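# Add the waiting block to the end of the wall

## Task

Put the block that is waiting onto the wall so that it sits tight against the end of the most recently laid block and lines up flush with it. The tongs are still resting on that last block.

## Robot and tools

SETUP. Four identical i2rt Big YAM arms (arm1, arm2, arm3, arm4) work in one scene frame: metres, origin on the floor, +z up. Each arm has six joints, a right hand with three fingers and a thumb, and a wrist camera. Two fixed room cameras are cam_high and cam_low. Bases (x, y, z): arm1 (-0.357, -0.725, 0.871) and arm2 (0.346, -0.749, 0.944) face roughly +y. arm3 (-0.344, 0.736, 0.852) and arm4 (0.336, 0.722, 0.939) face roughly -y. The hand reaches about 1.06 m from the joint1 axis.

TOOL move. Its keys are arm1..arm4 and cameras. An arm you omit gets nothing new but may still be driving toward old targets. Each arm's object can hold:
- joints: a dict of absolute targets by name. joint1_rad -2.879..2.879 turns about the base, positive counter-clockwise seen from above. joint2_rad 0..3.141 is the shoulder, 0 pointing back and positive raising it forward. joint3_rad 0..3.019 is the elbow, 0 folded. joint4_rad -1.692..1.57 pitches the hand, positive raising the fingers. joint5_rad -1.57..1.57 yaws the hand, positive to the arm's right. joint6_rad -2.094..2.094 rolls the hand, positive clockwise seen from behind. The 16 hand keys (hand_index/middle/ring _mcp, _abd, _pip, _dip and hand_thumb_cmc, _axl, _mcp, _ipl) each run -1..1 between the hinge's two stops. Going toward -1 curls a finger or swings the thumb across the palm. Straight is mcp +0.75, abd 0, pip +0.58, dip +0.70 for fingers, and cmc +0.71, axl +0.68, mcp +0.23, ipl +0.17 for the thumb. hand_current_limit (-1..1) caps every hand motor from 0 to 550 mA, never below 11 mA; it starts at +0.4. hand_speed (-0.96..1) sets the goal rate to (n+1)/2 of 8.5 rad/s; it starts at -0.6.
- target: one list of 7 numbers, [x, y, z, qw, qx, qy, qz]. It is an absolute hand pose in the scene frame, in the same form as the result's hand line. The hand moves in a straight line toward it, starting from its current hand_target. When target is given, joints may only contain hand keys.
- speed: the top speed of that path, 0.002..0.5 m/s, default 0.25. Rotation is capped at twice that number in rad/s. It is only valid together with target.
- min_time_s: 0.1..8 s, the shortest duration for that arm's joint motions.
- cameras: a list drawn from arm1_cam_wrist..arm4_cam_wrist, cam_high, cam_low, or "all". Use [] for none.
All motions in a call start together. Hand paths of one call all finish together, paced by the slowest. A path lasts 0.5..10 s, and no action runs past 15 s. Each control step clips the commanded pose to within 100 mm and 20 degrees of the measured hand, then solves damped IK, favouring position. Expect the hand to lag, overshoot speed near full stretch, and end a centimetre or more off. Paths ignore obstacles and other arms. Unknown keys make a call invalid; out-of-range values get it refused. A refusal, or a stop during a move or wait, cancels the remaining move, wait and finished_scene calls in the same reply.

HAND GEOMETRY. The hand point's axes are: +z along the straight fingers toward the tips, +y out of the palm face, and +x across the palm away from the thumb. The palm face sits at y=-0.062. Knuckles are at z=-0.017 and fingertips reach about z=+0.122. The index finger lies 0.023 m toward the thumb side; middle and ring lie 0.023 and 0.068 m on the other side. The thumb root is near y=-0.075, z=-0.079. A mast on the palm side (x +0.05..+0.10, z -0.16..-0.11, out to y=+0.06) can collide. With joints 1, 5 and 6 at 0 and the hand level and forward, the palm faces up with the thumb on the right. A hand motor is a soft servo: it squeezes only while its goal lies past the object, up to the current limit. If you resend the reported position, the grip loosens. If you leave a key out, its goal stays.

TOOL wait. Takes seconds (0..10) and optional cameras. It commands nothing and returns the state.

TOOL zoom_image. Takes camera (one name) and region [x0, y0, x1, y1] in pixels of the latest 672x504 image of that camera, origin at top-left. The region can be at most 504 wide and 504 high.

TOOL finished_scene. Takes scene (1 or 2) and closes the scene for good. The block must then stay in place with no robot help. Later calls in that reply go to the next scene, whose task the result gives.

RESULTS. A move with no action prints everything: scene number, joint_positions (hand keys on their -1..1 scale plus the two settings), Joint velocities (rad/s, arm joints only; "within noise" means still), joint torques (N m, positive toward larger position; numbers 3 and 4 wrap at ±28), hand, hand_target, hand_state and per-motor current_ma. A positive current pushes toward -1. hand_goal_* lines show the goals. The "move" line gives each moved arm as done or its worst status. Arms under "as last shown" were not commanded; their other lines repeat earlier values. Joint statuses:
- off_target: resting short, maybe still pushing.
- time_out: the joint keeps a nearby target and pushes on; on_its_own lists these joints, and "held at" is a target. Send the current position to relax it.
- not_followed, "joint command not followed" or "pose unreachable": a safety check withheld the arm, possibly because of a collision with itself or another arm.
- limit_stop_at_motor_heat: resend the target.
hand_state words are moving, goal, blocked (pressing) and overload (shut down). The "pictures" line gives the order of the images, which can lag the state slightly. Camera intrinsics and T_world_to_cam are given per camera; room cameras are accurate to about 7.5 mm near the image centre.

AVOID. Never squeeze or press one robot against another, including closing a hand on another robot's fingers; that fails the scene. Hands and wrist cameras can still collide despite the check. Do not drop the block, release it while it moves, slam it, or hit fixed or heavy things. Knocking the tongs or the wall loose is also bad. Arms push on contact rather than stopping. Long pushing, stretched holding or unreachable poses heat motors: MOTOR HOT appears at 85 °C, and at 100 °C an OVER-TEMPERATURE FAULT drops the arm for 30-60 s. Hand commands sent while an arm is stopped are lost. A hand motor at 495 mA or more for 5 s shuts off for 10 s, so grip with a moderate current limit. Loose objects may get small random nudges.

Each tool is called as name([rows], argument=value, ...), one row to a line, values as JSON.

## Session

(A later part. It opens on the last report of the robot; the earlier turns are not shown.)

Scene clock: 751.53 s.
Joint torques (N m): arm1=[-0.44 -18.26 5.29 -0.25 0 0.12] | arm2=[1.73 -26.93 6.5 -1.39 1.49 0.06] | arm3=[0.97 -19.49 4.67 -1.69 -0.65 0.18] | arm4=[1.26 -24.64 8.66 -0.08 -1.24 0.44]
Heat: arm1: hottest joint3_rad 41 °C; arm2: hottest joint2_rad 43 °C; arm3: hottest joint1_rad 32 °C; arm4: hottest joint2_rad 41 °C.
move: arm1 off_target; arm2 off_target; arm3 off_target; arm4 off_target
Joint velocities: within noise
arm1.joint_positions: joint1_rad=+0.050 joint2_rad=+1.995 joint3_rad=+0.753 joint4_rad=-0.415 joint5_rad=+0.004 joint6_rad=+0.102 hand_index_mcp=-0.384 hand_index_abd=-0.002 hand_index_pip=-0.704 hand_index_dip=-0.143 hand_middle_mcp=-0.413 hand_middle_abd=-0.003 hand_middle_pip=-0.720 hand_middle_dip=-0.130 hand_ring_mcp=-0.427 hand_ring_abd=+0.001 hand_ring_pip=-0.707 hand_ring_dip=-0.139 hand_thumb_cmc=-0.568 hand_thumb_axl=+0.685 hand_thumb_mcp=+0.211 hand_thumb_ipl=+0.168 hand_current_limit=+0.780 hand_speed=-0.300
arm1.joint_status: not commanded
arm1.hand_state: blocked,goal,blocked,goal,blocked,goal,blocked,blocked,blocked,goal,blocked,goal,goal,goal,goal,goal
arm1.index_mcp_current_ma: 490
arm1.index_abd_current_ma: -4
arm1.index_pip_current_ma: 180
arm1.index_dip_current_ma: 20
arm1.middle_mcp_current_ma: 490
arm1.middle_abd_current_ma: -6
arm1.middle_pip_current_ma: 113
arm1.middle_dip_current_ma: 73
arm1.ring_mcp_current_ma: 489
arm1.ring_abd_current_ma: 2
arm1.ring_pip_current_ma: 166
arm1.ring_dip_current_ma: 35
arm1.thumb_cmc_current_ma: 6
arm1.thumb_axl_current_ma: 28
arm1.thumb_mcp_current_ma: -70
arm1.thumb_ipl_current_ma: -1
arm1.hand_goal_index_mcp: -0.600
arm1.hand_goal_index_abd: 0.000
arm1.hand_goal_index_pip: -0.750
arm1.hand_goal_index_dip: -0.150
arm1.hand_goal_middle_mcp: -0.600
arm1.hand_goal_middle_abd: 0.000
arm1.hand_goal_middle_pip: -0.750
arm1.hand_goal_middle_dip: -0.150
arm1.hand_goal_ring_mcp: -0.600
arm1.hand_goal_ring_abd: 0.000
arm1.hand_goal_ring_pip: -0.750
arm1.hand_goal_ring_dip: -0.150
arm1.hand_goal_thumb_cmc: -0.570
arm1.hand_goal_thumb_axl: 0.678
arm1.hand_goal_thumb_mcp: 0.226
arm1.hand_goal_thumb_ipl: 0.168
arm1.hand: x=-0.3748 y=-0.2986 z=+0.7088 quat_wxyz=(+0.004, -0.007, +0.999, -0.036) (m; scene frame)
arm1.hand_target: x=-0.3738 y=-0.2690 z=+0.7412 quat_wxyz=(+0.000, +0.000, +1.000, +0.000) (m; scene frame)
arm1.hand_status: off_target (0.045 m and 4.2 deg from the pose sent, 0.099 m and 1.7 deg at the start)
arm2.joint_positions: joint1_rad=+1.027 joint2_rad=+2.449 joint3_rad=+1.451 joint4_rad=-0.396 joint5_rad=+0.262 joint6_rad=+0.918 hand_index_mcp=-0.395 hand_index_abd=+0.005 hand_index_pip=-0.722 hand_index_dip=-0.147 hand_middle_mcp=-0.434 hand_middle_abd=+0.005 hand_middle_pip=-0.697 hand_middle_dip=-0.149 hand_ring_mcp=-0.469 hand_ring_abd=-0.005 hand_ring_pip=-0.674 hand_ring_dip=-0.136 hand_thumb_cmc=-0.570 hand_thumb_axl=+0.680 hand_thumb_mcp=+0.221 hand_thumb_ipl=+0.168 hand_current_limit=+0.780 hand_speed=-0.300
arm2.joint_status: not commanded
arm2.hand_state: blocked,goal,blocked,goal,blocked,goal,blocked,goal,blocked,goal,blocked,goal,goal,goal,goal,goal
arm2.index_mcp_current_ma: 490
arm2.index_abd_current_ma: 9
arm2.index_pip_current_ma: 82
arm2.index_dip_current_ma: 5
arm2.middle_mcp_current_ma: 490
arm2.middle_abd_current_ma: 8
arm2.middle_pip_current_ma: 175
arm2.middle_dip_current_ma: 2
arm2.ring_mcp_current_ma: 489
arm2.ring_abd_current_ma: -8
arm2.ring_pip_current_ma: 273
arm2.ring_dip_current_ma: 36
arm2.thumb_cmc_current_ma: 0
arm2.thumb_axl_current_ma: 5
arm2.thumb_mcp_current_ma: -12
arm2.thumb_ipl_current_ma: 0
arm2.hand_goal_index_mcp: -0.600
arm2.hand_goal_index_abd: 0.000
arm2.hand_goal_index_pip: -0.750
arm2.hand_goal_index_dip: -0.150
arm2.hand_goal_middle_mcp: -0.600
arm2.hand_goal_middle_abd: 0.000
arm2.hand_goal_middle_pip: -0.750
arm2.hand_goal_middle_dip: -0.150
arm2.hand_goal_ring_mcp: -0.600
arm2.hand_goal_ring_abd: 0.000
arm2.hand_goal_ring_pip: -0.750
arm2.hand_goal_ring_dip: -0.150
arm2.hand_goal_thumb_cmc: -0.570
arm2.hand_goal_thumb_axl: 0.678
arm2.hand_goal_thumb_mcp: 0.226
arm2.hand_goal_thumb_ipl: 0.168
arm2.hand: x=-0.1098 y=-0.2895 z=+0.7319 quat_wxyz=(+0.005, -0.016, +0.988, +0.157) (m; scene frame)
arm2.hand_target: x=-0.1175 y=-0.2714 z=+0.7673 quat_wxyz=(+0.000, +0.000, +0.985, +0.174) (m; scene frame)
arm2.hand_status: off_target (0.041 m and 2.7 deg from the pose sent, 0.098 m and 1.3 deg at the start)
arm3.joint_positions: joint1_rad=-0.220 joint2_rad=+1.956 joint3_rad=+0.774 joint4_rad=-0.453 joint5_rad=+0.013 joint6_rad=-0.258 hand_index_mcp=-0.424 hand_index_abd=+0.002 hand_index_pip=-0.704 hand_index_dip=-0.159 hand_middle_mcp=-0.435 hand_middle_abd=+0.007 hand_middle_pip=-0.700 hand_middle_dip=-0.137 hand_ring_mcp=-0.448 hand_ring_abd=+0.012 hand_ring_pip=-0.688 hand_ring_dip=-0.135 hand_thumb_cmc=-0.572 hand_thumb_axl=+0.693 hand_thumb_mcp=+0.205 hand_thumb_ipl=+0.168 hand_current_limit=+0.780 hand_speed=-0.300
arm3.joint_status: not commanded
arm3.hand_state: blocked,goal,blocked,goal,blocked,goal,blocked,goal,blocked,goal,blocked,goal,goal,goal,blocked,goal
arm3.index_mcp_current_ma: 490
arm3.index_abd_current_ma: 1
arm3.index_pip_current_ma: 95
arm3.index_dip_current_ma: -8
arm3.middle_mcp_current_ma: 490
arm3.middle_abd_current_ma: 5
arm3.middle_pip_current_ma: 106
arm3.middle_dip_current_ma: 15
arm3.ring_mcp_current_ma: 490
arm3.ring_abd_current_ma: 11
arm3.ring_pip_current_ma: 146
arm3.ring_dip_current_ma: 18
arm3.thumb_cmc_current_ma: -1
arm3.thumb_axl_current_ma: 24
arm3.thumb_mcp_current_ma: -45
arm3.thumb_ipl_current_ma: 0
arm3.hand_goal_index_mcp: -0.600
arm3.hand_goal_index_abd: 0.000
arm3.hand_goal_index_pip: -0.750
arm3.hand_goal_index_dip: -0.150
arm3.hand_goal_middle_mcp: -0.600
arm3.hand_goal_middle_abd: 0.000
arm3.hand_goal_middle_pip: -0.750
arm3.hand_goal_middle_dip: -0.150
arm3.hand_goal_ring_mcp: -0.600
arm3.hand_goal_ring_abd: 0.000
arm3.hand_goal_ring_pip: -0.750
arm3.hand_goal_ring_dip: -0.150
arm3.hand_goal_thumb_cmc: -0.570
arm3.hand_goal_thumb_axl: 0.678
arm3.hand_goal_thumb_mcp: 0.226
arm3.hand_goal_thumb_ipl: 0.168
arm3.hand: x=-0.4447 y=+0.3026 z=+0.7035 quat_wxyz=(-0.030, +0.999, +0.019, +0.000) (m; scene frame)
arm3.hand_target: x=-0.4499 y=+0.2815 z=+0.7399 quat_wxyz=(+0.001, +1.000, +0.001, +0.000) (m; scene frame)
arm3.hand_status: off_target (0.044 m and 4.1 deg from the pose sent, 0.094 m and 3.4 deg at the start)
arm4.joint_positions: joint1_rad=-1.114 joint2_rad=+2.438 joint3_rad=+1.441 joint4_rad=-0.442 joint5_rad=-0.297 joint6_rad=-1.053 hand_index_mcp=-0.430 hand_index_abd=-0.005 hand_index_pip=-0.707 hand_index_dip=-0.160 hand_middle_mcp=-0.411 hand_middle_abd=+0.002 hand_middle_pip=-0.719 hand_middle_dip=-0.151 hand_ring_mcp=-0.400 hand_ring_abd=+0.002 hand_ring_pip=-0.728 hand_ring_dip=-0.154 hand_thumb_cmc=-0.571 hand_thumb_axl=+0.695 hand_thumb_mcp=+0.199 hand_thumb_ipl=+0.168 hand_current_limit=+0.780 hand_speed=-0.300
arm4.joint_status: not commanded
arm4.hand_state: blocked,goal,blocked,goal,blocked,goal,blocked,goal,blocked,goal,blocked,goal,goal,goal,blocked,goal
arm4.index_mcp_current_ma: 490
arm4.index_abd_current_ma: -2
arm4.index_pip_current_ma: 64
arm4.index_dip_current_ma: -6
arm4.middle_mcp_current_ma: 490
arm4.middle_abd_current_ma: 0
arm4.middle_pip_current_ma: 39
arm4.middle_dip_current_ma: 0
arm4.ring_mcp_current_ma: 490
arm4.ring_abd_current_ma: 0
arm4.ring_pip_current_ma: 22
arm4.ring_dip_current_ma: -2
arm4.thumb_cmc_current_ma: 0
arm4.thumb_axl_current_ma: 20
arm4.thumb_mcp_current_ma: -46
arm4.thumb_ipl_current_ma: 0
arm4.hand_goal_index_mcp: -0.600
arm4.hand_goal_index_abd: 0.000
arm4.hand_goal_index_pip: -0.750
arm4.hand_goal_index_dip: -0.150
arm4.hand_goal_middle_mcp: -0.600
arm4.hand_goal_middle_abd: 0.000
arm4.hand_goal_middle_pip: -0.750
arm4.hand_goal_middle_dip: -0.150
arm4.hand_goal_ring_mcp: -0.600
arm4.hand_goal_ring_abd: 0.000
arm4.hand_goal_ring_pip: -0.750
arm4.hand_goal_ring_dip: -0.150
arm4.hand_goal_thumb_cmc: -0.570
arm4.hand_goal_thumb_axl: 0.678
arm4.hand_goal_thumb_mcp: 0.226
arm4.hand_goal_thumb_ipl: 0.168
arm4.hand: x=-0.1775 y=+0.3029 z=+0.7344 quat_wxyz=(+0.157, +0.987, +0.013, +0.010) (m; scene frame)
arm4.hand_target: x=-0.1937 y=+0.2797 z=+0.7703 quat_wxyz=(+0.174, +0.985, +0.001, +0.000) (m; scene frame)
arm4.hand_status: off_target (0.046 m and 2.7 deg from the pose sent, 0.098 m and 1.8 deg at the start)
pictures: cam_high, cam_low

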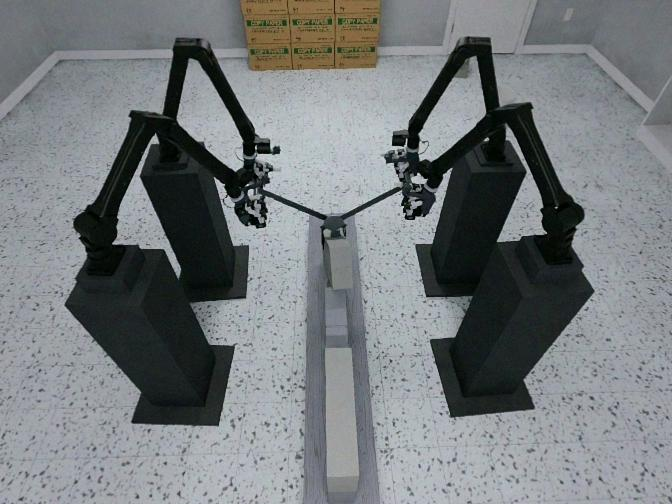

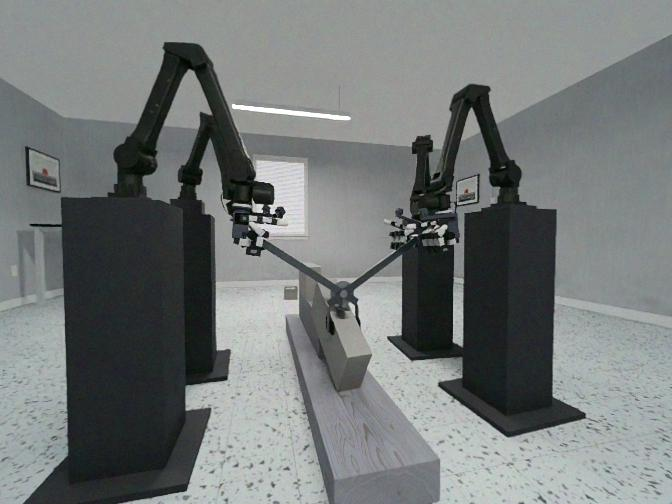

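move(arm1={"target": [-0.3740, -0.272, 0.795, 0, 0, 1, 0], "speed": 0.05}, arm2={"target": [-0.1300, -0.272, 0.840, 0, 0, 0.9848, 0.1736], "speed": 0.05}, arm3={"target": [-0.4500, 0.283, 0.795, 0, 1, 0, 0], "speed": 0.05}, arm4={"target": [-0.2000, 0.281, 0.840, 0.1736, 0.9848, 0, 0], "speed": 0.05}, cameras=["cam_low", "cam_high"])

zoom_image(camera="cam_low", region=[260, 200, 400, 400])

zoom_image(camera="cam_high", region=[270, 170, 400, 300])

Scene clock: 757.93 s.
Joint torques (N m): arm1=[-0.03 -24.41 3.89 -2.81 -0.12 0.23] | arm2=[3.9 -33.44 5.41 -2.69 1.88 0.48] | arm3=[0.09 -22.77 4.9 -2.35 -1.07 0.19] | arm4=[0.5 -29.68 7.99 -1.2 -2.5 0.41]
Heat: arm1: hottest joint3_rad 40 °C; arm2: hottest joint2_rad 44 °C; arm3: hottest joint1_rad 32 °C; arm4: hottest joint2_rad 41 °C.
move: arm1 off_target; arm2 off_target; arm3 off_target; arm4 off_target
Joint velocities: within noise
arm1.joint_positions: joint1_rad=+0.047 joint2_rad=+1.928 joint3_rad=+0.772 joint4_rad=-0.484 joint5_rad=+0.007 joint6_rad=+0.091 hand_index_mcp=-0.384 hand_index_abd=+0.000 hand_index_pip=-0.697 hand_index_dip=-0.151 hand_middle_mcp=-0.399 hand_middle_abd=-0.006 hand_middle_pip=-0.719 hand_middle_dip=-0.130 hand_ring_mcp=-0.410 hand_ring_abd=-0.001 hand_ring_pip=-0.720 hand_ring_dip=-0.140 hand_thumb_cmc=-0.571 hand_thumb_axl=+0.683 hand_thumb_mcp=+0.217 hand_thumb_ipl=+0.168 hand_current_limit=+0.780 hand_speed=-0.300
arm1.joint_status: not commanded
arm1.hand_state: blocked,goal,blocked,goal,blocked,goal,blocked,blocked,blocked,goal,blocked,goal,goal,goal,goal,goal
arm1.index_mcp_current_ma: 489
arm1.index_abd_current_ma: 0
arm1.index_pip_current_ma: 211
arm1.index_dip_current_ma: -4
arm1.middle_mcp_current_ma: 490
arm1.middle_abd_current_ma: -15
arm1.middle_pip_current_ma: 117
arm1.middle_dip_current_ma: 73
arm1.ring_mcp_current_ma: 490
arm1.ring_abd_current_ma: -1
arm1.ring_pip_current_ma: 110
arm1.ring_dip_current_ma: 33
arm1.thumb_cmc_current_ma: -3
arm1.thumb_axl_current_ma: 20
arm1.thumb_mcp_current_ma: -40
arm1.thumb_ipl_current_ma: -1
arm1.hand_goal_index_mcp: -0.600
arm1.hand_goal_index_abd: 0.000
arm1.hand_goal_index_pip: -0.750
arm1.hand_goal_index_dip: -0.150
arm1.hand_goal_middle_mcp: -0.600
arm1.hand_goal_middle_abd: 0.000
arm1.hand_goal_middle_pip: -0.750
arm1.hand_goal_middle_dip: -0.150
arm1.hand_goal_ring_mcp: -0.600
arm1.hand_goal_ring_abd: 0.000
arm1.hand_goal_ring_pip: -0.750
arm1.hand_goal_ring_dip: -0.150
arm1.hand_goal_thumb_cmc: -0.570
arm1.hand_goal_thumb_axl: 0.678
arm1.hand_goal_thumb_mcp: 0.226
arm1.hand_goal_thumb_ipl: 0.168
arm1.hand: x=-0.3754 y=-0.2859 z=+0.7358 quat_wxyz=(+0.004, -0.012, +1.000, -0.028) (m; scene frame)
arm1.hand_target: x=-0.3738 y=-0.2718 z=+0.7878 quat_wxyz=(+0.000, +0.000, +1.000, +0.001) (m; scene frame)
arm1.hand_status: off_target (0.061 m and 3.5 deg from the pose sent, 0.090 m and 4.2 deg at the start)
arm2.joint_positions: joint1_rad=+1.006 joint2_rad=+2.406 joint3_rad=+1.479 joint4_rad=-0.485 joint5_rad=+0.253 joint6_rad=+0.893 hand_index_mcp=-0.373 hand_index_abd=+0.003 hand_index_pip=-0.736 hand_index_dip=-0.136 hand_middle_mcp=-0.434 hand_middle_abd=+0.002 hand_middle_pip=-0.699 hand_middle_dip=-0.145 hand_ring_mcp=-0.470 hand_ring_abd=+0.000 hand_ring_pip=-0.674 hand_ring_dip=-0.136 hand_thumb_cmc=-0.570 hand_thumb_axl=+0.680 hand_thumb_mcp=+0.222 hand_thumb_ipl=+0.168 hand_current_limit=+0.780 hand_speed=-0.300
arm2.joint_status: not commanded
arm2.hand_state: blocked,goal,goal,goal,blocked,goal,blocked,goal,blocked,goal,blocked,goal,goal,goal,goal,goal
arm2.index_mcp_current_ma: 489
arm2.index_abd_current_ma: 5
arm2.index_pip_current_ma: 36
arm2.index_dip_current_ma: 34
arm2.middle_mcp_current_ma: 490
arm2.middle_abd_current_ma: 3
arm2.middle_pip_current_ma: 169
arm2.middle_dip_current_ma: 10
arm2.ring_mcp_current_ma: 490
arm2.ring_abd_current_ma: 0
arm2.ring_pip_current_ma: 273
arm2.ring_dip_current_ma: 36
arm2.thumb_cmc_current_ma: 0
arm2.thumb_axl_current_ma: 5
arm2.thumb_mcp_current_ma: -12
arm2.thumb_ipl_current_ma: 0
arm2.hand_goal_index_mcp: -0.600
arm2.hand_goal_index_abd: 0.000
arm2.hand_goal_index_pip: -0.750
arm2.hand_goal_index_dip: -0.150
arm2.hand_goal_middle_mcp: -0.600
arm2.hand_goal_middle_abd: 0.000
arm2.hand_goal_middle_pip: -0.750
arm2.hand_goal_middle_dip: -0.150
arm2.hand_goal_ring_mcp: -0.600
arm2.hand_goal_ring_abd: 0.000
arm2.hand_goal_ring_pip: -0.750
arm2.hand_goal_ring_dip: -0.150
arm2.hand_goal_thumb_cmc: -0.570
arm2.hand_goal_thumb_axl: 0.678
arm2.hand_goal_thumb_mcp: 0.226
arm2.hand_goal_thumb_ipl: 0.168
arm2.hand: x=-0.1110 y=-0.2746 z=+0.7593 quat_wxyz=(+0.013, -0.019, +0.989, +0.148) (m; scene frame)
arm2.hand_target: x=-0.1301 y=-0.2707 z=+0.8338 quat_wxyz=(-0.002, -0.001, +0.985, +0.174) (m; scene frame)
arm2.hand_status: off_target (0.083 m and 4.0 deg from the pose sent, 0.111 m and 2.7 deg at the start)
arm3.joint_positions: joint1_rad=-0.212 joint2_rad=+1.859 joint3_rad=+0.787 joint4_rad=-0.580 joint5_rad=+0.023 joint6_rad=-0.261 hand_index_mcp=-0.426 hand_index_abd=+0.003 hand_index_pip=-0.697 hand_index_dip=-0.169 hand_middle_mcp=-0.435 hand_middle_abd=+0.007 hand_middle_pip=-0.700 hand_middle_dip=-0.136 hand_ring_mcp=-0.437 hand_ring_abd=+0.012 hand_ring_pip=-0.688 hand_ring_dip=-0.136 hand_thumb_cmc=-0.575 hand_thumb_axl=+0.693 hand_thumb_mcp=+0.205 hand_thumb_ipl=+0.168 hand_current_limit=+0.780 hand_speed=-0.300
arm3.joint_status: not commanded
arm3.hand_state: blocked,goal,blocked,goal,blocked,goal,blocked,goal,blocked,goal,blocked,goal,goal,goal,blocked,goal
arm3.index_mcp_current_ma: 490
arm3.index_abd_current_ma: 1
arm3.index_pip_current_ma: 117
arm3.index_dip_current_ma: -26
arm3.middle_mcp_current_ma: 489
arm3.middle_abd_current_ma: 5
arm3.middle_pip_current_ma: 106
arm3.middle_dip_current_ma: 17
arm3.ring_mcp_current_ma: 490
arm3.ring_abd_current_ma: 11
arm3.ring_pip_current_ma: 146
arm3.ring_dip_current_ma: 18
arm3.thumb_cmc_current_ma: -4
arm3.thumb_axl_current_ma: 24
arm3.thumb_mcp_current_ma: -45
arm3.thumb_ipl_current_ma: 0
arm3.hand_goal_index_mcp: -0.600
arm3.hand_goal_index_abd: 0.000
arm3.hand_goal_index_pip: -0.750
arm3.hand_goal_index_dip: -0.150
arm3.hand_goal_middle_mcp: -0.600
arm3.hand_goal_middle_abd: 0.000
arm3.hand_goal_middle_pip: -0.750
arm3.hand_goal_middle_dip: -0.150
arm3.hand_goal_ring_mcp: -0.600
arm3.hand_goal_ring_abd: 0.000
arm3.hand_goal_ring_pip: -0.750
arm3.hand_goal_ring_dip: -0.150
arm3.hand_goal_thumb_cmc: -0.570
arm3.hand_goal_thumb_axl: 0.678
arm3.hand_goal_thumb_mcp: 0.226
arm3.hand_goal_thumb_ipl: 0.168
arm3.hand: x=-0.4428 y=+0.3010 z=+0.7389 quat_wxyz=(-0.040, +0.999, +0.025, -0.003) (m; scene frame)
arm3.hand_target: x=-0.4499 y=+0.2832 z=+0.7896 quat_wxyz=(+0.001, +1.000, +0.001, +0.000) (m; scene frame)
arm3.hand_status: off_target (0.059 m and 5.3 deg from the pose sent, 0.094 m and 4.1 deg at the start)
arm4.joint_positions: joint1_rad=-1.109 joint2_rad=+2.366 joint3_rad=+1.441 joint4_rad=-0.536 joint5_rad=-0.269 joint6_rad=-1.062 hand_index_mcp=-0.432 hand_index_abd=-0.005 hand_index_pip=-0.700 hand_index_dip=-0.165 hand_middle_mcp=-0.411 hand_middle_abd=+0.002 hand_middle_pip=-0.719 hand_middle_dip=-0.151 hand_ring_mcp=-0.384 hand_ring_abd=+0.001 hand_ring_pip=-0.743 hand_ring_dip=-0.149 hand_thumb_cmc=-0.577 hand_thumb_axl=+0.695 hand_thumb_mcp=+0.199 hand_thumb_ipl=+0.168 hand_current_limit=+0.780 hand_speed=-0.300
arm4.joint_status: not commanded
arm4.hand_state: blocked,goal,blocked,goal,blocked,goal,blocked,goal,blocked,goal,goal,goal,goal,goal,blocked,goal
arm4.index_mcp_current_ma: 489
arm4.index_abd_current_ma: -2
arm4.index_pip_current_ma: 82
arm4.index_dip_current_ma: -12
arm4.middle_mcp_current_ma: 490
arm4.middle_abd_current_ma: 0
arm4.middle_pip_current_ma: 39
arm4.middle_dip_current_ma: 0
arm4.ring_mcp_current_ma: 489
arm4.ring_abd_current_ma: 0
arm4.ring_pip_current_ma: 4
arm4.ring_dip_current_ma: 0
arm4.thumb_cmc_current_ma: -4
arm4.thumb_axl_current_ma: 20
arm4.thumb_mcp_current_ma: -46
arm4.thumb_ipl_current_ma: 0
arm4.hand_goal_index_mcp: -0.600
arm4.hand_goal_index_abd: 0.000
arm4.hand_goal_index_pip: -0.750
arm4.hand_goal_index_dip: -0.150
arm4.hand_goal_middle_mcp: -0.600
arm4.hand_goal_middle_abd: 0.000
arm4.hand_goal_middle_pip: -0.750
arm4.hand_goal_middle_dip: -0.150
arm4.hand_goal_ring_mcp: -0.600
arm4.hand_goal_ring_abd: 0.000
arm4.hand_goal_ring_pip: -0.750
arm4.hand_goal_ring_dip: -0.150
arm4.hand_goal_thumb_cmc: -0.570
arm4.hand_goal_thumb_axl: 0.678
arm4.hand_goal_thumb_mcp: 0.226
arm4.hand_goal_thumb_ipl: 0.168
arm4.hand: x=-0.1794 y=+0.3023 z=+0.7685 quat_wxyz=(+0.139, +0.990, +0.017, +0.012) (m; scene frame)
arm4.hand_target: x=-0.1987 y=+0.2814 z=+0.8370 quat_wxyz=(+0.174, +0.985, +0.002, +0.000) (m; scene frame)
arm4.hand_status: off_target (0.077 m and 4.7 deg from the pose sent, 0.110 m and 2.7 deg at the start)
pictures: cam_high, cam_low

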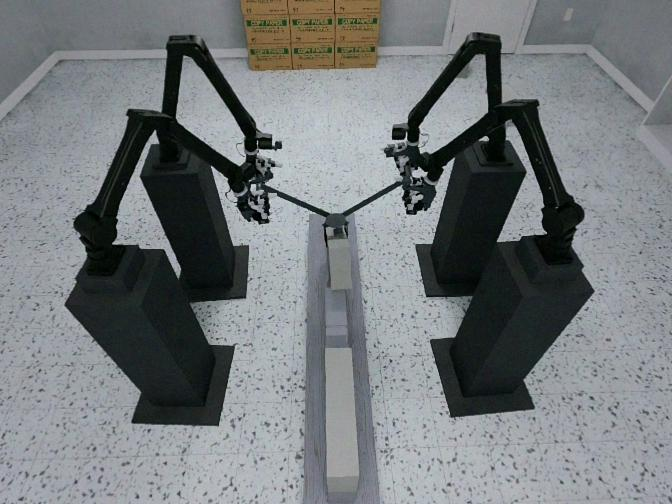

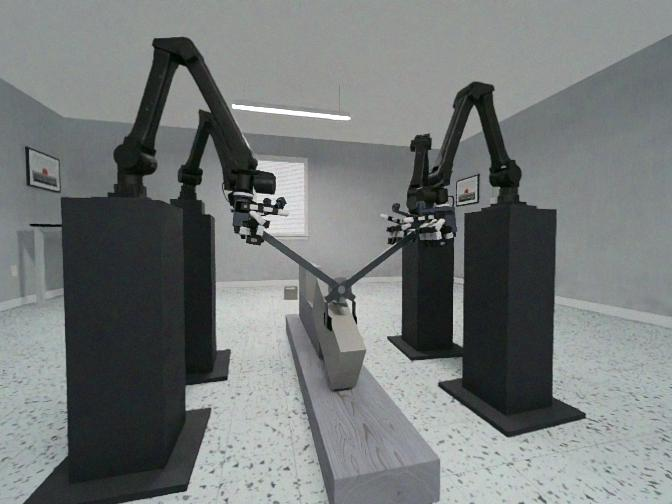

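Scaled by 2.520 from the camera's 672x504 image, which has a finer 960x720 frame.

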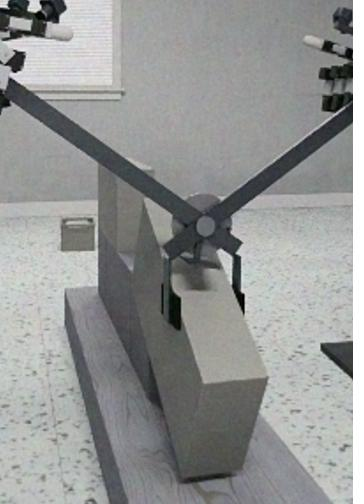

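Scaled by 3.877 from the camera's 672x504 image, which has a finer 960x720 frame.

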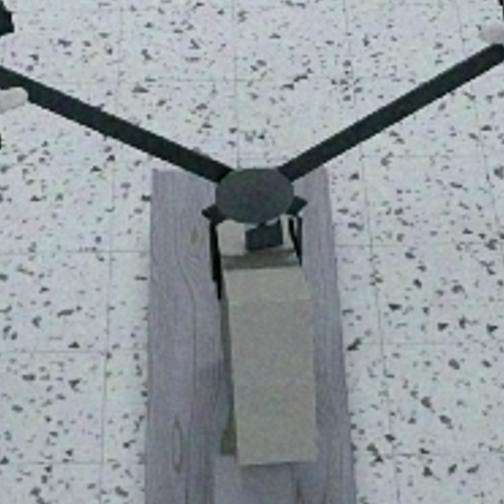

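move(arm1={"target": [-0.3740, -0.270, 0.850, 0, 0, 1, 0], "speed": 0.05}, arm2={"target": [-0.1300, -0.267, 0.890, 0, 0, 0.9848, 0.1736], "speed": 0.05}, arm3={"target": [-0.4500, 0.283, 0.850, 0, 1, 0, 0], "speed": 0.05}, arm4={"target": [-0.2000, 0.281, 0.890, 0.1736, 0.9848, 0, 0], "speed": 0.05}, cameras=["cam_low", "cam_high"])

zoom_image(camera="cam_low", region=[260, 200, 400, 400])

zoom_image(camera="cam_high", region=[270, 170, 400, 300])

Scene clock: 765.00 s.
Joint torques (N m): arm1=[-0.15 -24.82 6.28 -3.97 0.03 0.16] | arm2=[4.07 -33.2 6.46 -2.32 2.12 0.2] | arm3=[0.38 -23.18 7.23 -3.03 -0.6 0.19] | arm4=[0.62 -29.1 9.17 -0.5 -2.55 0.37]
Heat: arm1: hottest joint3_rad 40 °C; arm2: hottest joint2_rad 47 °C; arm3: hottest joint1_rad 32 °C; arm4: hottest joint2_rad 41 °C.
move: arm1 off_target; arm2 off_target; arm3 off_target; arm4 off_target
Joint velocities: within noise
arm1.joint_positions: joint1_rad=+0.047 joint2_rad=+1.810 joint3_rad=+0.790 joint4_rad=-0.621 joint5_rad=+0.004 joint6_rad=+0.099 hand_index_mcp=-0.384 hand_index_abd=+0.000 hand_index_pip=-0.697 hand_index_dip=-0.150 hand_middle_mcp=-0.399 hand_middle_abd=-0.006 hand_middle_pip=-0.719 hand_middle_dip=-0.130 hand_ring_mcp=-0.409 hand_ring_abd=-0.001 hand_ring_pip=-0.720 hand_ring_dip=-0.140 hand_thumb_cmc=-0.571 hand_thumb_axl=+0.683 hand_thumb_mcp=+0.217 hand_thumb_ipl=+0.168 hand_current_limit=+0.780 hand_speed=-0.300
arm1.joint_status: not commanded
arm1.hand_state: blocked,goal,blocked,goal,blocked,goal,blocked,blocked,blocked,goal,blocked,goal,goal,goal,goal,goal
arm1.index_mcp_current_ma: 489
arm1.index_abd_current_ma: 0
arm1.index_pip_current_ma: 211
arm1.index_dip_current_ma: 0
arm1.middle_mcp_current_ma: 489
arm1.middle_abd_current_ma: -15
arm1.middle_pip_current_ma: 117
arm1.middle_dip_current_ma: 73
arm1.ring_mcp_current_ma: 490
arm1.ring_abd_current_ma: -1
arm1.ring_pip_current_ma: 110
arm1.ring_dip_current_ma: 33
arm1.thumb_cmc_current_ma: -3
arm1.thumb_axl_current_ma: 20
arm1.thumb_mcp_current_ma: -40
arm1.thumb_ipl_current_ma: -1
arm1.hand_goal_index_mcp: -0.600
arm1.hand_goal_index_abd: 0.000
arm1.hand_goal_index_pip: -0.750
arm1.hand_goal_index_dip: -0.150
arm1.hand_goal_middle_mcp: -0.600
arm1.hand_goal_middle_abd: 0.000
arm1.hand_goal_middle_pip: -0.750
arm1.hand_goal_middle_dip: -0.150
arm1.hand_goal_ring_mcp: -0.600
arm1.hand_goal_ring_abd: 0.000
arm1.hand_goal_ring_pip: -0.750
arm1.hand_goal_ring_dip: -0.150
arm1.hand_goal_thumb_cmc: -0.570
arm1.hand_goal_thumb_axl: 0.678
arm1.hand_goal_thumb_mcp: 0.226
arm1.hand_goal_thumb_ipl: 0.168
arm1.hand: x=-0.3755 y=-0.2816 z=+0.7805 quat_wxyz=(+0.003, -0.007, +1.000, -0.029) (m; scene frame)
arm1.hand_target: x=-0.3738 y=-0.2692 z=+0.8410 quat_wxyz=(+0.000, +0.000, +1.000, +0.002) (m; scene frame)
arm1.hand_status: off_target (0.070 m and 3.4 deg from the pose sent, 0.115 m and 3.5 deg at the start)
arm2.joint_positions: joint1_rad=+1.005 joint2_rad=+2.325 joint3_rad=+1.476 joint4_rad=-0.588 joint5_rad=+0.246 joint6_rad=+0.911 hand_index_mcp=-0.355 hand_index_abd=+0.004 hand_index_pip=-0.740 hand_index_dip=-0.134 hand_middle_mcp=-0.434 hand_middle_abd=-0.004 hand_middle_pip=-0.699 hand_middle_dip=-0.136 hand_ring_mcp=-0.483 hand_ring_abd=+0.010 hand_ring_pip=-0.663 hand_ring_dip=-0.129 hand_thumb_cmc=-0.570 hand_thumb_axl=+0.680 hand_thumb_mcp=+0.222 hand_thumb_ipl=+0.168 hand_current_limit=+0.780 hand_speed=-0.300
arm2.joint_status: not commanded
arm2.hand_state: blocked,goal,goal,goal,blocked,goal,blocked,goal,blocked,goal,blocked,blocked,goal,goal,goal,goal
arm2.index_mcp_current_ma: 489
arm2.index_abd_current_ma: 6
arm2.index_pip_current_ma: 24
arm2.index_dip_current_ma: 40
arm2.middle_mcp_current_ma: 490
arm2.middle_abd_current_ma: -7
arm2.middle_pip_current_ma: 168
arm2.middle_dip_current_ma: 35
arm2.ring_mcp_current_ma: 490
arm2.ring_abd_current_ma: 19
arm2.ring_pip_current_ma: 320
arm2.ring_dip_current_ma: 56
arm2.thumb_cmc_current_ma: 0
arm2.thumb_axl_current_ma: 5
arm2.thumb_mcp_current_ma: -12
arm2.thumb_ipl_current_ma: 0
arm2.hand_goal_index_mcp: -0.600
arm2.hand_goal_index_abd: 0.000
arm2.hand_goal_index_pip: -0.750
arm2.hand_goal_index_dip: -0.150
arm2.hand_goal_middle_mcp: -0.600
arm2.hand_goal_middle_abd: 0.000
arm2.hand_goal_middle_pip: -0.750
arm2.hand_goal_middle_dip: -0.150
arm2.hand_goal_ring_mcp: -0.600
arm2.hand_goal_ring_abd: 0.000
arm2.hand_goal_ring_pip: -0.750
arm2.hand_goal_ring_dip: -0.150
arm2.hand_goal_thumb_cmc: -0.570
arm2.hand_goal_thumb_axl: 0.678
arm2.hand_goal_thumb_mcp: 0.226
arm2.hand_goal_thumb_ipl: 0.168
arm2.hand: x=-0.1103 y=-0.2750 z=+0.8016 quat_wxyz=(+0.020, -0.012, +0.990, +0.138) (m; scene frame)
arm2.hand_target: x=-0.1292 y=-0.2662 z=+0.8837 quat_wxyz=(-0.001, +0.000, +0.985, +0.173) (m; scene frame)
arm2.hand_status: off_target (0.091 m and 4.9 deg from the pose sent, 0.132 m and 4.0 deg at the start)
arm3.joint_positions: joint1_rad=-0.215 joint2_rad=+1.743 joint3_rad=+0.800 joint4_rad=-0.725 joint5_rad=+0.011 joint6_rad=-0.262 hand_index_mcp=-0.426 hand_index_abd=+0.002 hand_index_pip=-0.697 hand_index_dip=-0.169 hand_middle_mcp=-0.435 hand_middle_abd=+0.005 hand_middle_pip=-0.700 hand_middle_dip=-0.134 hand_ring_mcp=-0.445 hand_ring_abd=+0.011 hand_ring_pip=-0.688 hand_ring_dip=-0.135 hand_thumb_cmc=-0.574 hand_thumb_axl=+0.693 hand_thumb_mcp=+0.206 hand_thumb_ipl=+0.168 hand_current_limit=+0.780 hand_speed=-0.300
arm3.joint_status: not commanded
arm3.hand_state: blocked,goal,blocked,goal,blocked,goal,blocked,goal,blocked,goal,blocked,goal,goal,goal,blocked,goal
arm3.index_mcp_current_ma: 490
arm3.index_abd_current_ma: 1
arm3.index_pip_current_ma: 117
arm3.index_dip_current_ma: -26
arm3.middle_mcp_current_ma: 489
arm3.middle_abd_current_ma: 3
arm3.middle_pip_current_ma: 106
arm3.middle_dip_current_ma: 20
arm3.ring_mcp_current_ma: 490
arm3.ring_abd_current_ma: 10
arm3.ring_pip_current_ma: 146
arm3.ring_dip_current_ma: 19
arm3.thumb_cmc_current_ma: -3
arm3.thumb_axl_current_ma: 24
arm3.thumb_mcp_current_ma: -43
arm3.thumb_ipl_current_ma: 0
arm3.hand_goal_index_mcp: -0.600
arm3.hand_goal_index_abd: 0.000
arm3.hand_goal_index_pip: -0.750
arm3.hand_goal_index_dip: -0.150
arm3.hand_goal_middle_mcp: -0.600
arm3.hand_goal_middle_abd: 0.000
arm3.hand_goal_middle_pip: -0.750
arm3.hand_goal_middle_dip: -0.150
arm3.hand_goal_ring_mcp: -0.600
arm3.hand_goal_ring_abd: 0.000
arm3.hand_goal_ring_pip: -0.750
arm3.hand_goal_ring_dip: -0.150
arm3.hand_goal_thumb_cmc: -0.570
arm3.hand_goal_thumb_axl: 0.678
arm3.hand_goal_thumb_mcp: 0.226
arm3.hand_goal_thumb_ipl: 0.168
arm3.hand: x=-0.4417 y=+0.3047 z=+0.7816 quat_wxyz=(-0.046, +0.999, +0.023, +0.005) (m; scene frame)
arm3.hand_target: x=-0.4499 y=+0.2836 z=+0.8433 quat_wxyz=(+0.001, +1.000, +0.001, +0.000) (m; scene frame)
arm3.hand_status: off_target (0.072 m and 5.9 deg from the pose sent, 0.113 m and 5.3 deg at the start)
arm4.joint_positions: joint1_rad=-1.109 joint2_rad=+2.270 joint3_rad=+1.432 joint4_rad=-0.644 joint5_rad=-0.269 joint6_rad=-1.061 hand_index_mcp=-0.432 hand_index_abd=-0.005 hand_index_pip=-0.699 hand_index_dip=-0.165 hand_middle_mcp=-0.411 hand_middle_abd=+0.002 hand_middle_pip=-0.719 hand_middle_dip=-0.151 hand_ring_mcp=-0.384 hand_ring_abd=+0.001 hand_ring_pip=-0.743 hand_ring_dip=-0.149 hand_thumb_cmc=-0.577 hand_thumb_axl=+0.695 hand_thumb_mcp=+0.199 hand_thumb_ipl=+0.168 hand_current_limit=+0.780 hand_speed=-0.300
arm4.joint_status: not commanded
arm4.hand_state: blocked,goal,blocked,goal,blocked,goal,blocked,goal,blocked,goal,goal,goal,goal,goal,blocked,goal
arm4.index_mcp_current_ma: 490
arm4.index_abd_current_ma: -2
arm4.index_pip_current_ma: 83
arm4.index_dip_current_ma: -12
arm4.middle_mcp_current_ma: 489
arm4.middle_abd_current_ma: 0
arm4.middle_pip_current_ma: 39
arm4.middle_dip_current_ma: 0
arm4.ring_mcp_current_ma: 490
arm4.ring_abd_current_ma: 0
arm4.ring_pip_current_ma: 4
arm4.ring_dip_current_ma: 0
arm4.thumb_cmc_current_ma: -4
arm4.thumb_axl_current_ma: 20
arm4.thumb_mcp_current_ma: -46
arm4.thumb_ipl_current_ma: 0
arm4.hand_goal_index_mcp: -0.600
arm4.hand_goal_index_abd: 0.000
arm4.hand_goal_index_pip: -0.750
arm4.hand_goal_index_dip: -0.150
arm4.hand_goal_middle_mcp: -0.600
arm4.hand_goal_middle_abd: 0.000
arm4.hand_goal_middle_pip: -0.750
arm4.hand_goal_middle_dip: -0.150
arm4.hand_goal_ring_mcp: -0.600
arm4.hand_goal_ring_abd: 0.000
arm4.hand_goal_ring_pip: -0.750
arm4.hand_goal_ring_dip: -0.150
arm4.hand_goal_thumb_cmc: -0.570
arm4.hand_goal_thumb_axl: 0.678
arm4.hand_goal_thumb_mcp: 0.226
arm4.hand_goal_thumb_ipl: 0.168
arm4.hand: x=-0.1776 y=+0.3027 z=+0.8174 quat_wxyz=(+0.134, +0.991, +0.015, +0.021) (m; scene frame)
arm4.hand_target: x=-0.1981 y=+0.2819 z=+0.8880 quat_wxyz=(+0.174, +0.985, +0.002, +0.000) (m; scene frame)
arm4.hand_status: off_target (0.079 m and 5.5 deg from the pose sent, 0.125 m and 4.7 deg at the start)
pictures: cam_high, cam_low

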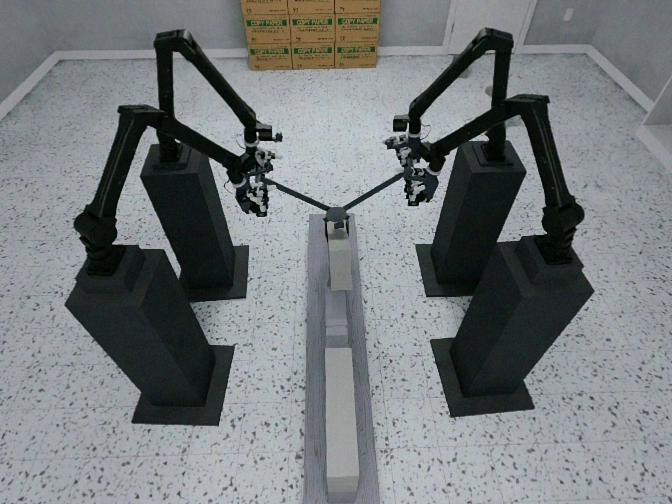

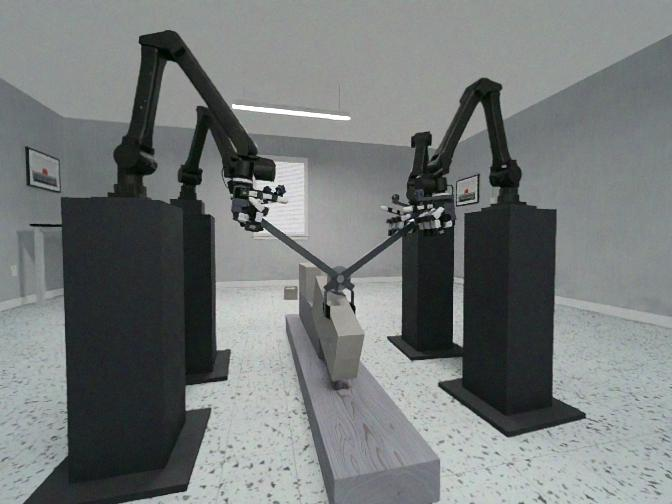

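Scaled by 2.520 from the camera's 672x504 image, which has a finer 960x720 frame.

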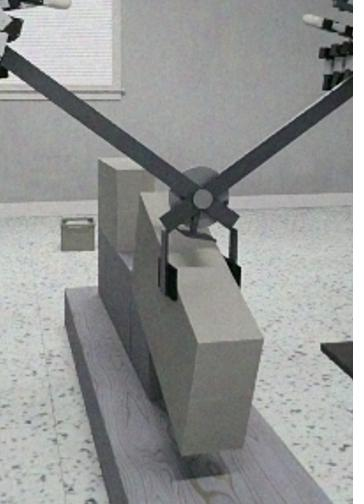

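Scaled by 3.877 from the camera's 672x504 image, which has a finer 960x720 frame.

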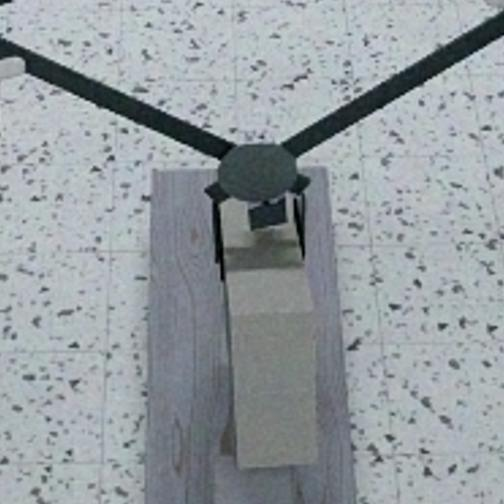

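move(arm1={"target": [-0.3740, -0.268, 0.925, 0, 0, 1, 0], "speed": 0.05}, arm2={"target": [-0.1280, -0.264, 0.960, 0, 0, 0.9848, 0.1736], "speed": 0.05}, arm3={"target": [-0.4500, 0.280, 0.925, 0, 1, 0, 0], "speed": 0.05}, arm4={"target": [-0.1980, 0.278, 0.960, 0.1736, 0.9848, 0, 0], "speed": 0.05}, cameras=["cam_low", "cam_high"])

zoom_image(camera="cam_low", region=[260, 200, 400, 400])

zoom_image(camera="cam_high", region=[270, 170, 400, 300])

Scene clock: 772.00 s.
Joint torques (N m): arm1=[-0.15 -25 10.96 -5.07 0 0.13] | arm2=[3.43 -32.85 8.46 -2.1 2.48 0.13] | arm3=[0.62 -25.17 10.26 -4.15 -0.42 0.11] | arm4=[0.5 -29.74 11.58 -1.22 -2.55 0.33]
Heat: arm1: hottest joint3_rad 40 °C; arm2: hottest joint2_rad 47 °C; arm3: hottest joint1_rad 32 °C; arm4: hottest joint2_rad 43 °C.
move: arm1 off_target; arm2 off_target; arm3 off_target; arm4 off_target
Joint velocities: within noise
arm1.joint_positions: joint1_rad=+0.047 joint2_rad=+1.674 joint3_rad=+0.822 joint4_rad=-0.817 joint5_rad=+0.005 joint6_rad=+0.101 hand_index_mcp=-0.384 hand_index_abd=+0.000 hand_index_pip=-0.701 hand_index_dip=-0.144 hand_middle_mcp=-0.399 hand_middle_abd=-0.006 hand_middle_pip=-0.724 hand_middle_dip=-0.129 hand_ring_mcp=-0.409 hand_ring_abd=-0.001 hand_ring_pip=-0.723 hand_ring_dip=-0.139 hand_thumb_cmc=-0.570 hand_thumb_axl=+0.683 hand_thumb_mcp=+0.217 hand_thumb_ipl=+0.168 hand_current_limit=+0.780 hand_speed=-0.300
arm1.joint_status: not commanded
arm1.hand_state: blocked,goal,blocked,goal,blocked,goal,blocked,blocked,blocked,goal,blocked,goal,goal,goal,goal,goal
arm1.index_mcp_current_ma: 489
arm1.index_abd_current_ma: 0
arm1.index_pip_current_ma: 195
arm1.index_dip_current_ma: 17
arm1.middle_mcp_current_ma: 490
arm1.middle_abd_current_ma: -15
arm1.middle_pip_current_ma: 94
arm1.middle_dip_current_ma: 75
arm1.ring_mcp_current_ma: 490
arm1.ring_abd_current_ma: -1
arm1.ring_pip_current_ma: 97
arm1.ring_dip_current_ma: 37
arm1.thumb_cmc_current_ma: -1
arm1.thumb_axl_current_ma: 20
arm1.thumb_mcp_current_ma: -40
arm1.thumb_ipl_current_ma: -1
arm1.hand_goal_index_mcp: -0.600
arm1.hand_goal_index_abd: 0.000
arm1.hand_goal_index_pip: -0.750
arm1.hand_goal_index_dip: -0.150
arm1.hand_goal_middle_mcp: -0.600
arm1.hand_goal_middle_abd: 0.000
arm1.hand_goal_middle_pip: -0.750
arm1.hand_goal_middle_dip: -0.150
arm1.hand_goal_ring_mcp: -0.600
arm1.hand_goal_ring_abd: 0.000
arm1.hand_goal_ring_pip: -0.750
arm1.hand_goal_ring_dip: -0.150
arm1.hand_goal_thumb_cmc: -0.570
arm1.hand_goal_thumb_axl: 0.678
arm1.hand_goal_thumb_mcp: 0.226
arm1.hand_goal_thumb_ipl: 0.168
arm1.hand: x=-0.3744 y=-0.2864 z=+0.8350 quat_wxyz=(+0.005, -0.006, +0.999, -0.042) (m; scene frame)
arm1.hand_target: x=-0.3734 y=-0.2682 z=+0.9139 quat_wxyz=(+0.000, +0.000, +1.000, +0.003) (m; scene frame)
arm1.hand_status: off_target (0.092 m and 4.9 deg from the pose sent, 0.145 m and 3.4 deg at the start)
arm2.joint_positions: joint1_rad=+1.005 joint2_rad=+2.213 joint3_rad=+1.464 joint4_rad=-0.712 joint5_rad=+0.236 joint6_rad=+0.915 hand_index_mcp=-0.349 hand_index_abd=+0.004 hand_index_pip=-0.741 hand_index_dip=-0.134 hand_middle_mcp=-0.434 hand_middle_abd=-0.007 hand_middle_pip=-0.699 hand_middle_dip=-0.131 hand_ring_mcp=-0.489 hand_ring_abd=+0.012 hand_ring_pip=-0.658 hand_ring_dip=-0.128 hand_thumb_cmc=-0.570 hand_thumb_axl=+0.680 hand_thumb_mcp=+0.222 hand_thumb_ipl=+0.168 hand_current_limit=+0.780 hand_speed=-0.300
arm2.joint_status: not commanded
arm2.hand_state: blocked,goal,goal,goal,blocked,goal,blocked,goal,blocked,goal,blocked,blocked,goal,goal,goal,goal
arm2.index_mcp_current_ma: 490
arm2.index_abd_current_ma: 6
arm2.index_pip_current_ma: 20
arm2.index_dip_current_ma: 40
arm2.middle_mcp_current_ma: 490
arm2.middle_abd_current_ma: -12
arm2.middle_pip_current_ma: 168
arm2.middle_dip_current_ma: 52
arm2.ring_mcp_current_ma: 466
arm2.ring_abd_current_ma: 24
arm2.ring_pip_current_ma: 343
arm2.ring_dip_current_ma: 62
arm2.thumb_cmc_current_ma: 0
arm2.thumb_axl_current_ma: 5
arm2.thumb_mcp_current_ma: -12
arm2.thumb_ipl_current_ma: 0
arm2.hand_goal_index_mcp: -0.600
arm2.hand_goal_index_abd: 0.000
arm2.hand_goal_index_pip: -0.750
arm2.hand_goal_index_dip: -0.150
arm2.hand_goal_middle_mcp: -0.600
arm2.hand_goal_middle_abd: 0.000
arm2.hand_goal_middle_pip: -0.750
arm2.hand_goal_middle_dip: -0.150
arm2.hand_goal_ring_mcp: -0.600
arm2.hand_goal_ring_abd: 0.000
arm2.hand_goal_ring_pip: -0.750
arm2.hand_goal_ring_dip: -0.150
arm2.hand_goal_thumb_cmc: -0.570
arm2.hand_goal_thumb_axl: 0.678
arm2.hand_goal_thumb_mcp: 0.226
arm2.hand_goal_thumb_ipl: 0.168
arm2.hand: x=-0.1060 y=-0.2795 z=+0.8581 quat_wxyz=(+0.027, -0.012, +0.992, +0.127) (m; scene frame)
arm2.hand_target: x=-0.1249 y=-0.2653 z=+0.9494 quat_wxyz=(-0.002, +0.001, +0.985, +0.174) (m; scene frame)
arm2.hand_status: off_target (0.105 m and 6.4 deg from the pose sent, 0.160 m and 4.9 deg at the start; pose on its path clipped on 56 of 68 steps)
arm3.joint_positions: joint1_rad=-0.215 joint2_rad=+1.641 joint3_rad=+0.857 joint4_rad=-0.911 joint5_rad=+0.007 joint6_rad=-0.252 hand_index_mcp=-0.426 hand_index_abd=+0.000 hand_index_pip=-0.705 hand_index_dip=-0.156 hand_middle_mcp=-0.435 hand_middle_abd=+0.001 hand_middle_pip=-0.703 hand_middle_dip=-0.134 hand_ring_mcp=-0.445 hand_ring_abd=+0.005 hand_ring_pip=-0.691 hand_ring_dip=-0.134 hand_thumb_cmc=-0.571 hand_thumb_axl=+0.693 hand_thumb_mcp=+0.206 hand_thumb_ipl=+0.168 hand_current_limit=+0.780 hand_speed=-0.300
arm3.joint_status: not commanded
arm3.hand_state: blocked,goal,blocked,goal,blocked,goal,blocked,goal,blocked,goal,blocked,goal,goal,goal,blocked,goal
arm3.index_mcp_current_ma: 490
arm3.index_abd_current_ma: 0
arm3.index_pip_current_ma: 90
arm3.index_dip_current_ma: -5
arm3.middle_mcp_current_ma: 490
arm3.middle_abd_current_ma: 1
arm3.middle_pip_current_ma: 98
arm3.middle_dip_current_ma: 21
arm3.ring_mcp_current_ma: 490
arm3.ring_abd_current_ma: 4
arm3.ring_pip_current_ma: 134
arm3.ring_dip_current_ma: 20
arm3.thumb_cmc_current_ma: 0
arm3.thumb_axl_current_ma: 24
arm3.thumb_mcp_current_ma: -43
arm3.thumb_ipl_current_ma: 0
arm3.hand_goal_index_mcp: -0.600
arm3.hand_goal_index_abd: 0.000
arm3.hand_goal_index_pip: -0.750
arm3.hand_goal_index_dip: -0.150
arm3.hand_goal_middle_mcp: -0.600
arm3.hand_goal_middle_abd: 0.000
arm3.hand_goal_middle_pip: -0.750
arm3.hand_goal_middle_dip: -0.150
arm3.hand_goal_ring_mcp: -0.600
arm3.hand_goal_ring_abd: 0.000
arm3.hand_goal_ring_pip: -0.750
arm3.hand_goal_ring_dip: -0.150
arm3.hand_goal_thumb_cmc: -0.570
arm3.hand_goal_thumb_axl: 0.678
arm3.hand_goal_thumb_mcp: 0.226
arm3.hand_goal_thumb_ipl: 0.168
arm3.hand: x=-0.4420 y=+0.3036 z=+0.8307 quat_wxyz=(-0.059, +0.998, +0.018, +0.010) (m; scene frame)
arm3.hand_target: x=-0.4497 y=+0.2813 z=+0.9147 quat_wxyz=(+0.002, +1.000, +0.001, +0.000) (m; scene frame)
arm3.hand_status: off_target (0.098 m and 7.2 deg from the pose sent, 0.146 m and 5.9 deg at the start; pose on its path clipped on 6 of 68 steps)
arm4.joint_positions: joint1_rad=-1.109 joint2_rad=+2.172 joint3_rad=+1.430 joint4_rad=-0.754 joint5_rad=-0.268 joint6_rad=-1.053 hand_index_mcp=-0.435 hand_index_abd=-0.005 hand_index_pip=-0.697 hand_index_dip=-0.165 hand_middle_mcp=-0.411 hand_middle_abd=+0.002 hand_middle_pip=-0.719 hand_middle_dip=-0.151 hand_ring_mcp=-0.374 hand_ring_abd=+0.001 hand_ring_pip=-0.748 hand_ring_dip=-0.149 hand_thumb_cmc=-0.579 hand_thumb_axl=+0.697 hand_thumb_mcp=+0.199 hand_thumb_ipl=+0.168 hand_current_limit=+0.780 hand_speed=-0.300
arm4.joint_status: not commanded
arm4.hand_state: blocked,goal,blocked,goal,blocked,goal,blocked,goal,blocked,goal,goal,goal,goal,goal,blocked,goal
arm4.index_mcp_current_ma: 489
arm4.index_abd_current_ma: -2
arm4.index_pip_current_ma: 88
arm4.index_dip_current_ma: -12
arm4.middle_mcp_current_ma: 489
arm4.middle_abd_current_ma: 0
arm4.middle_pip_current_ma: 39
arm4.middle_dip_current_ma: 0
arm4.ring_mcp_current_ma: 490
arm4.ring_abd_current_ma: 0
arm4.ring_pip_current_ma: 0
arm4.ring_dip_current_ma: 0
arm4.thumb_cmc_current_ma: -6
arm4.thumb_axl_current_ma: 23
arm4.thumb_mcp_current_ma: -46
arm4.thumb_ipl_current_ma: 0
arm4.hand_goal_index_mcp: -0.600
arm4.hand_goal_index_abd: 0.000
arm4.hand_goal_index_pip: -0.750
arm4.hand_goal_index_dip: -0.150
arm4.hand_goal_middle_mcp: -0.600
arm4.hand_goal_middle_abd: 0.000
arm4.hand_goal_middle_pip: -0.750
arm4.hand_goal_middle_dip: -0.150
arm4.hand_goal_ring_mcp: -0.600
arm4.hand_goal_ring_abd: 0.000
arm4.hand_goal_ring_pip: -0.750
arm4.hand_goal_ring_dip: -0.150
arm4.hand_goal_thumb_cmc: -0.570
arm4.hand_goal_thumb_axl: 0.678
arm4.hand_goal_thumb_mcp: 0.226
arm4.hand_goal_thumb_ipl: 0.168
arm4.hand: x=-0.1754 y=+0.3038 z=+0.8693 quat_wxyz=(+0.130, +0.991, +0.010, +0.028) (m; scene frame)
arm4.hand_target: x=-0.1948 y=+0.2797 z=+0.9572 quat_wxyz=(+0.175, +0.985, +0.002, +0.000) (m; scene frame)
arm4.hand_status: off_target (0.097 m and 6.1 deg from the pose sent, 0.146 m and 5.5 deg at the start; pose on its path clipped on 5 of 68 steps)
pictures: cam_high, cam_low

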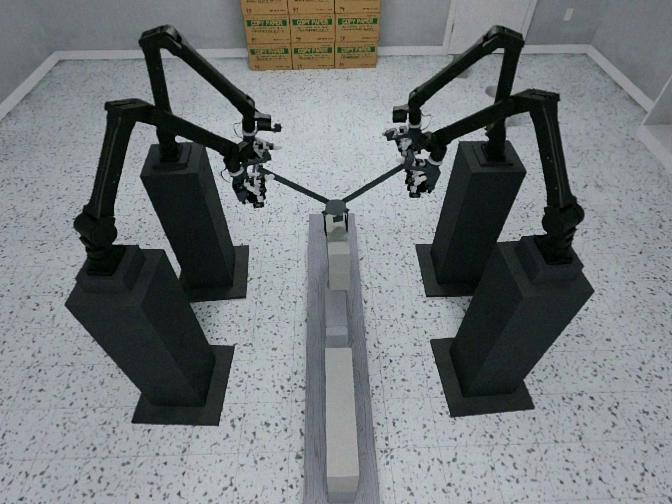

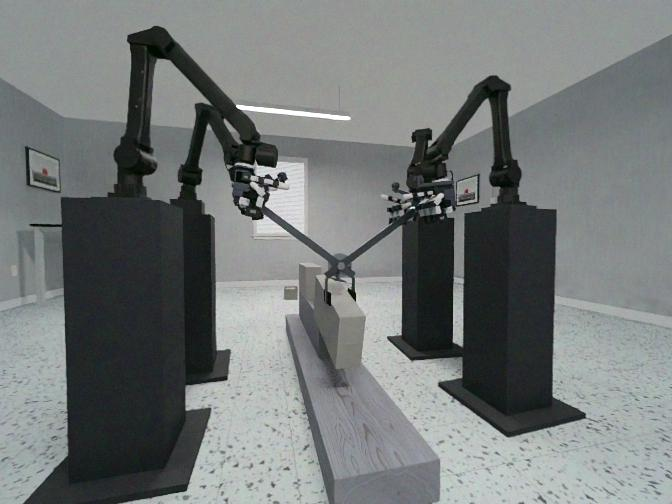

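Scaled by 2.520 from the camera's 672x504 image, which has a finer 960x720 frame.

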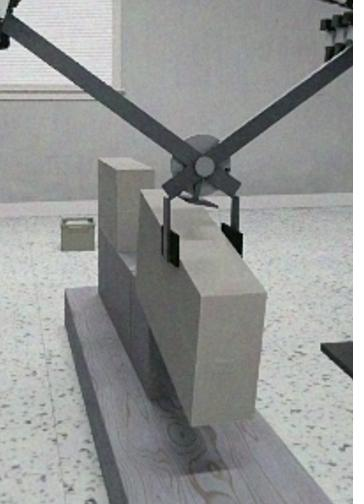

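Scaled by 3.877 from the camera's 672x504 image, which has a finer 960x720 frame.

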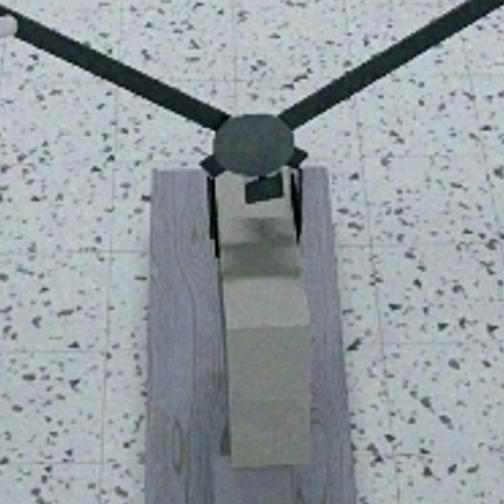

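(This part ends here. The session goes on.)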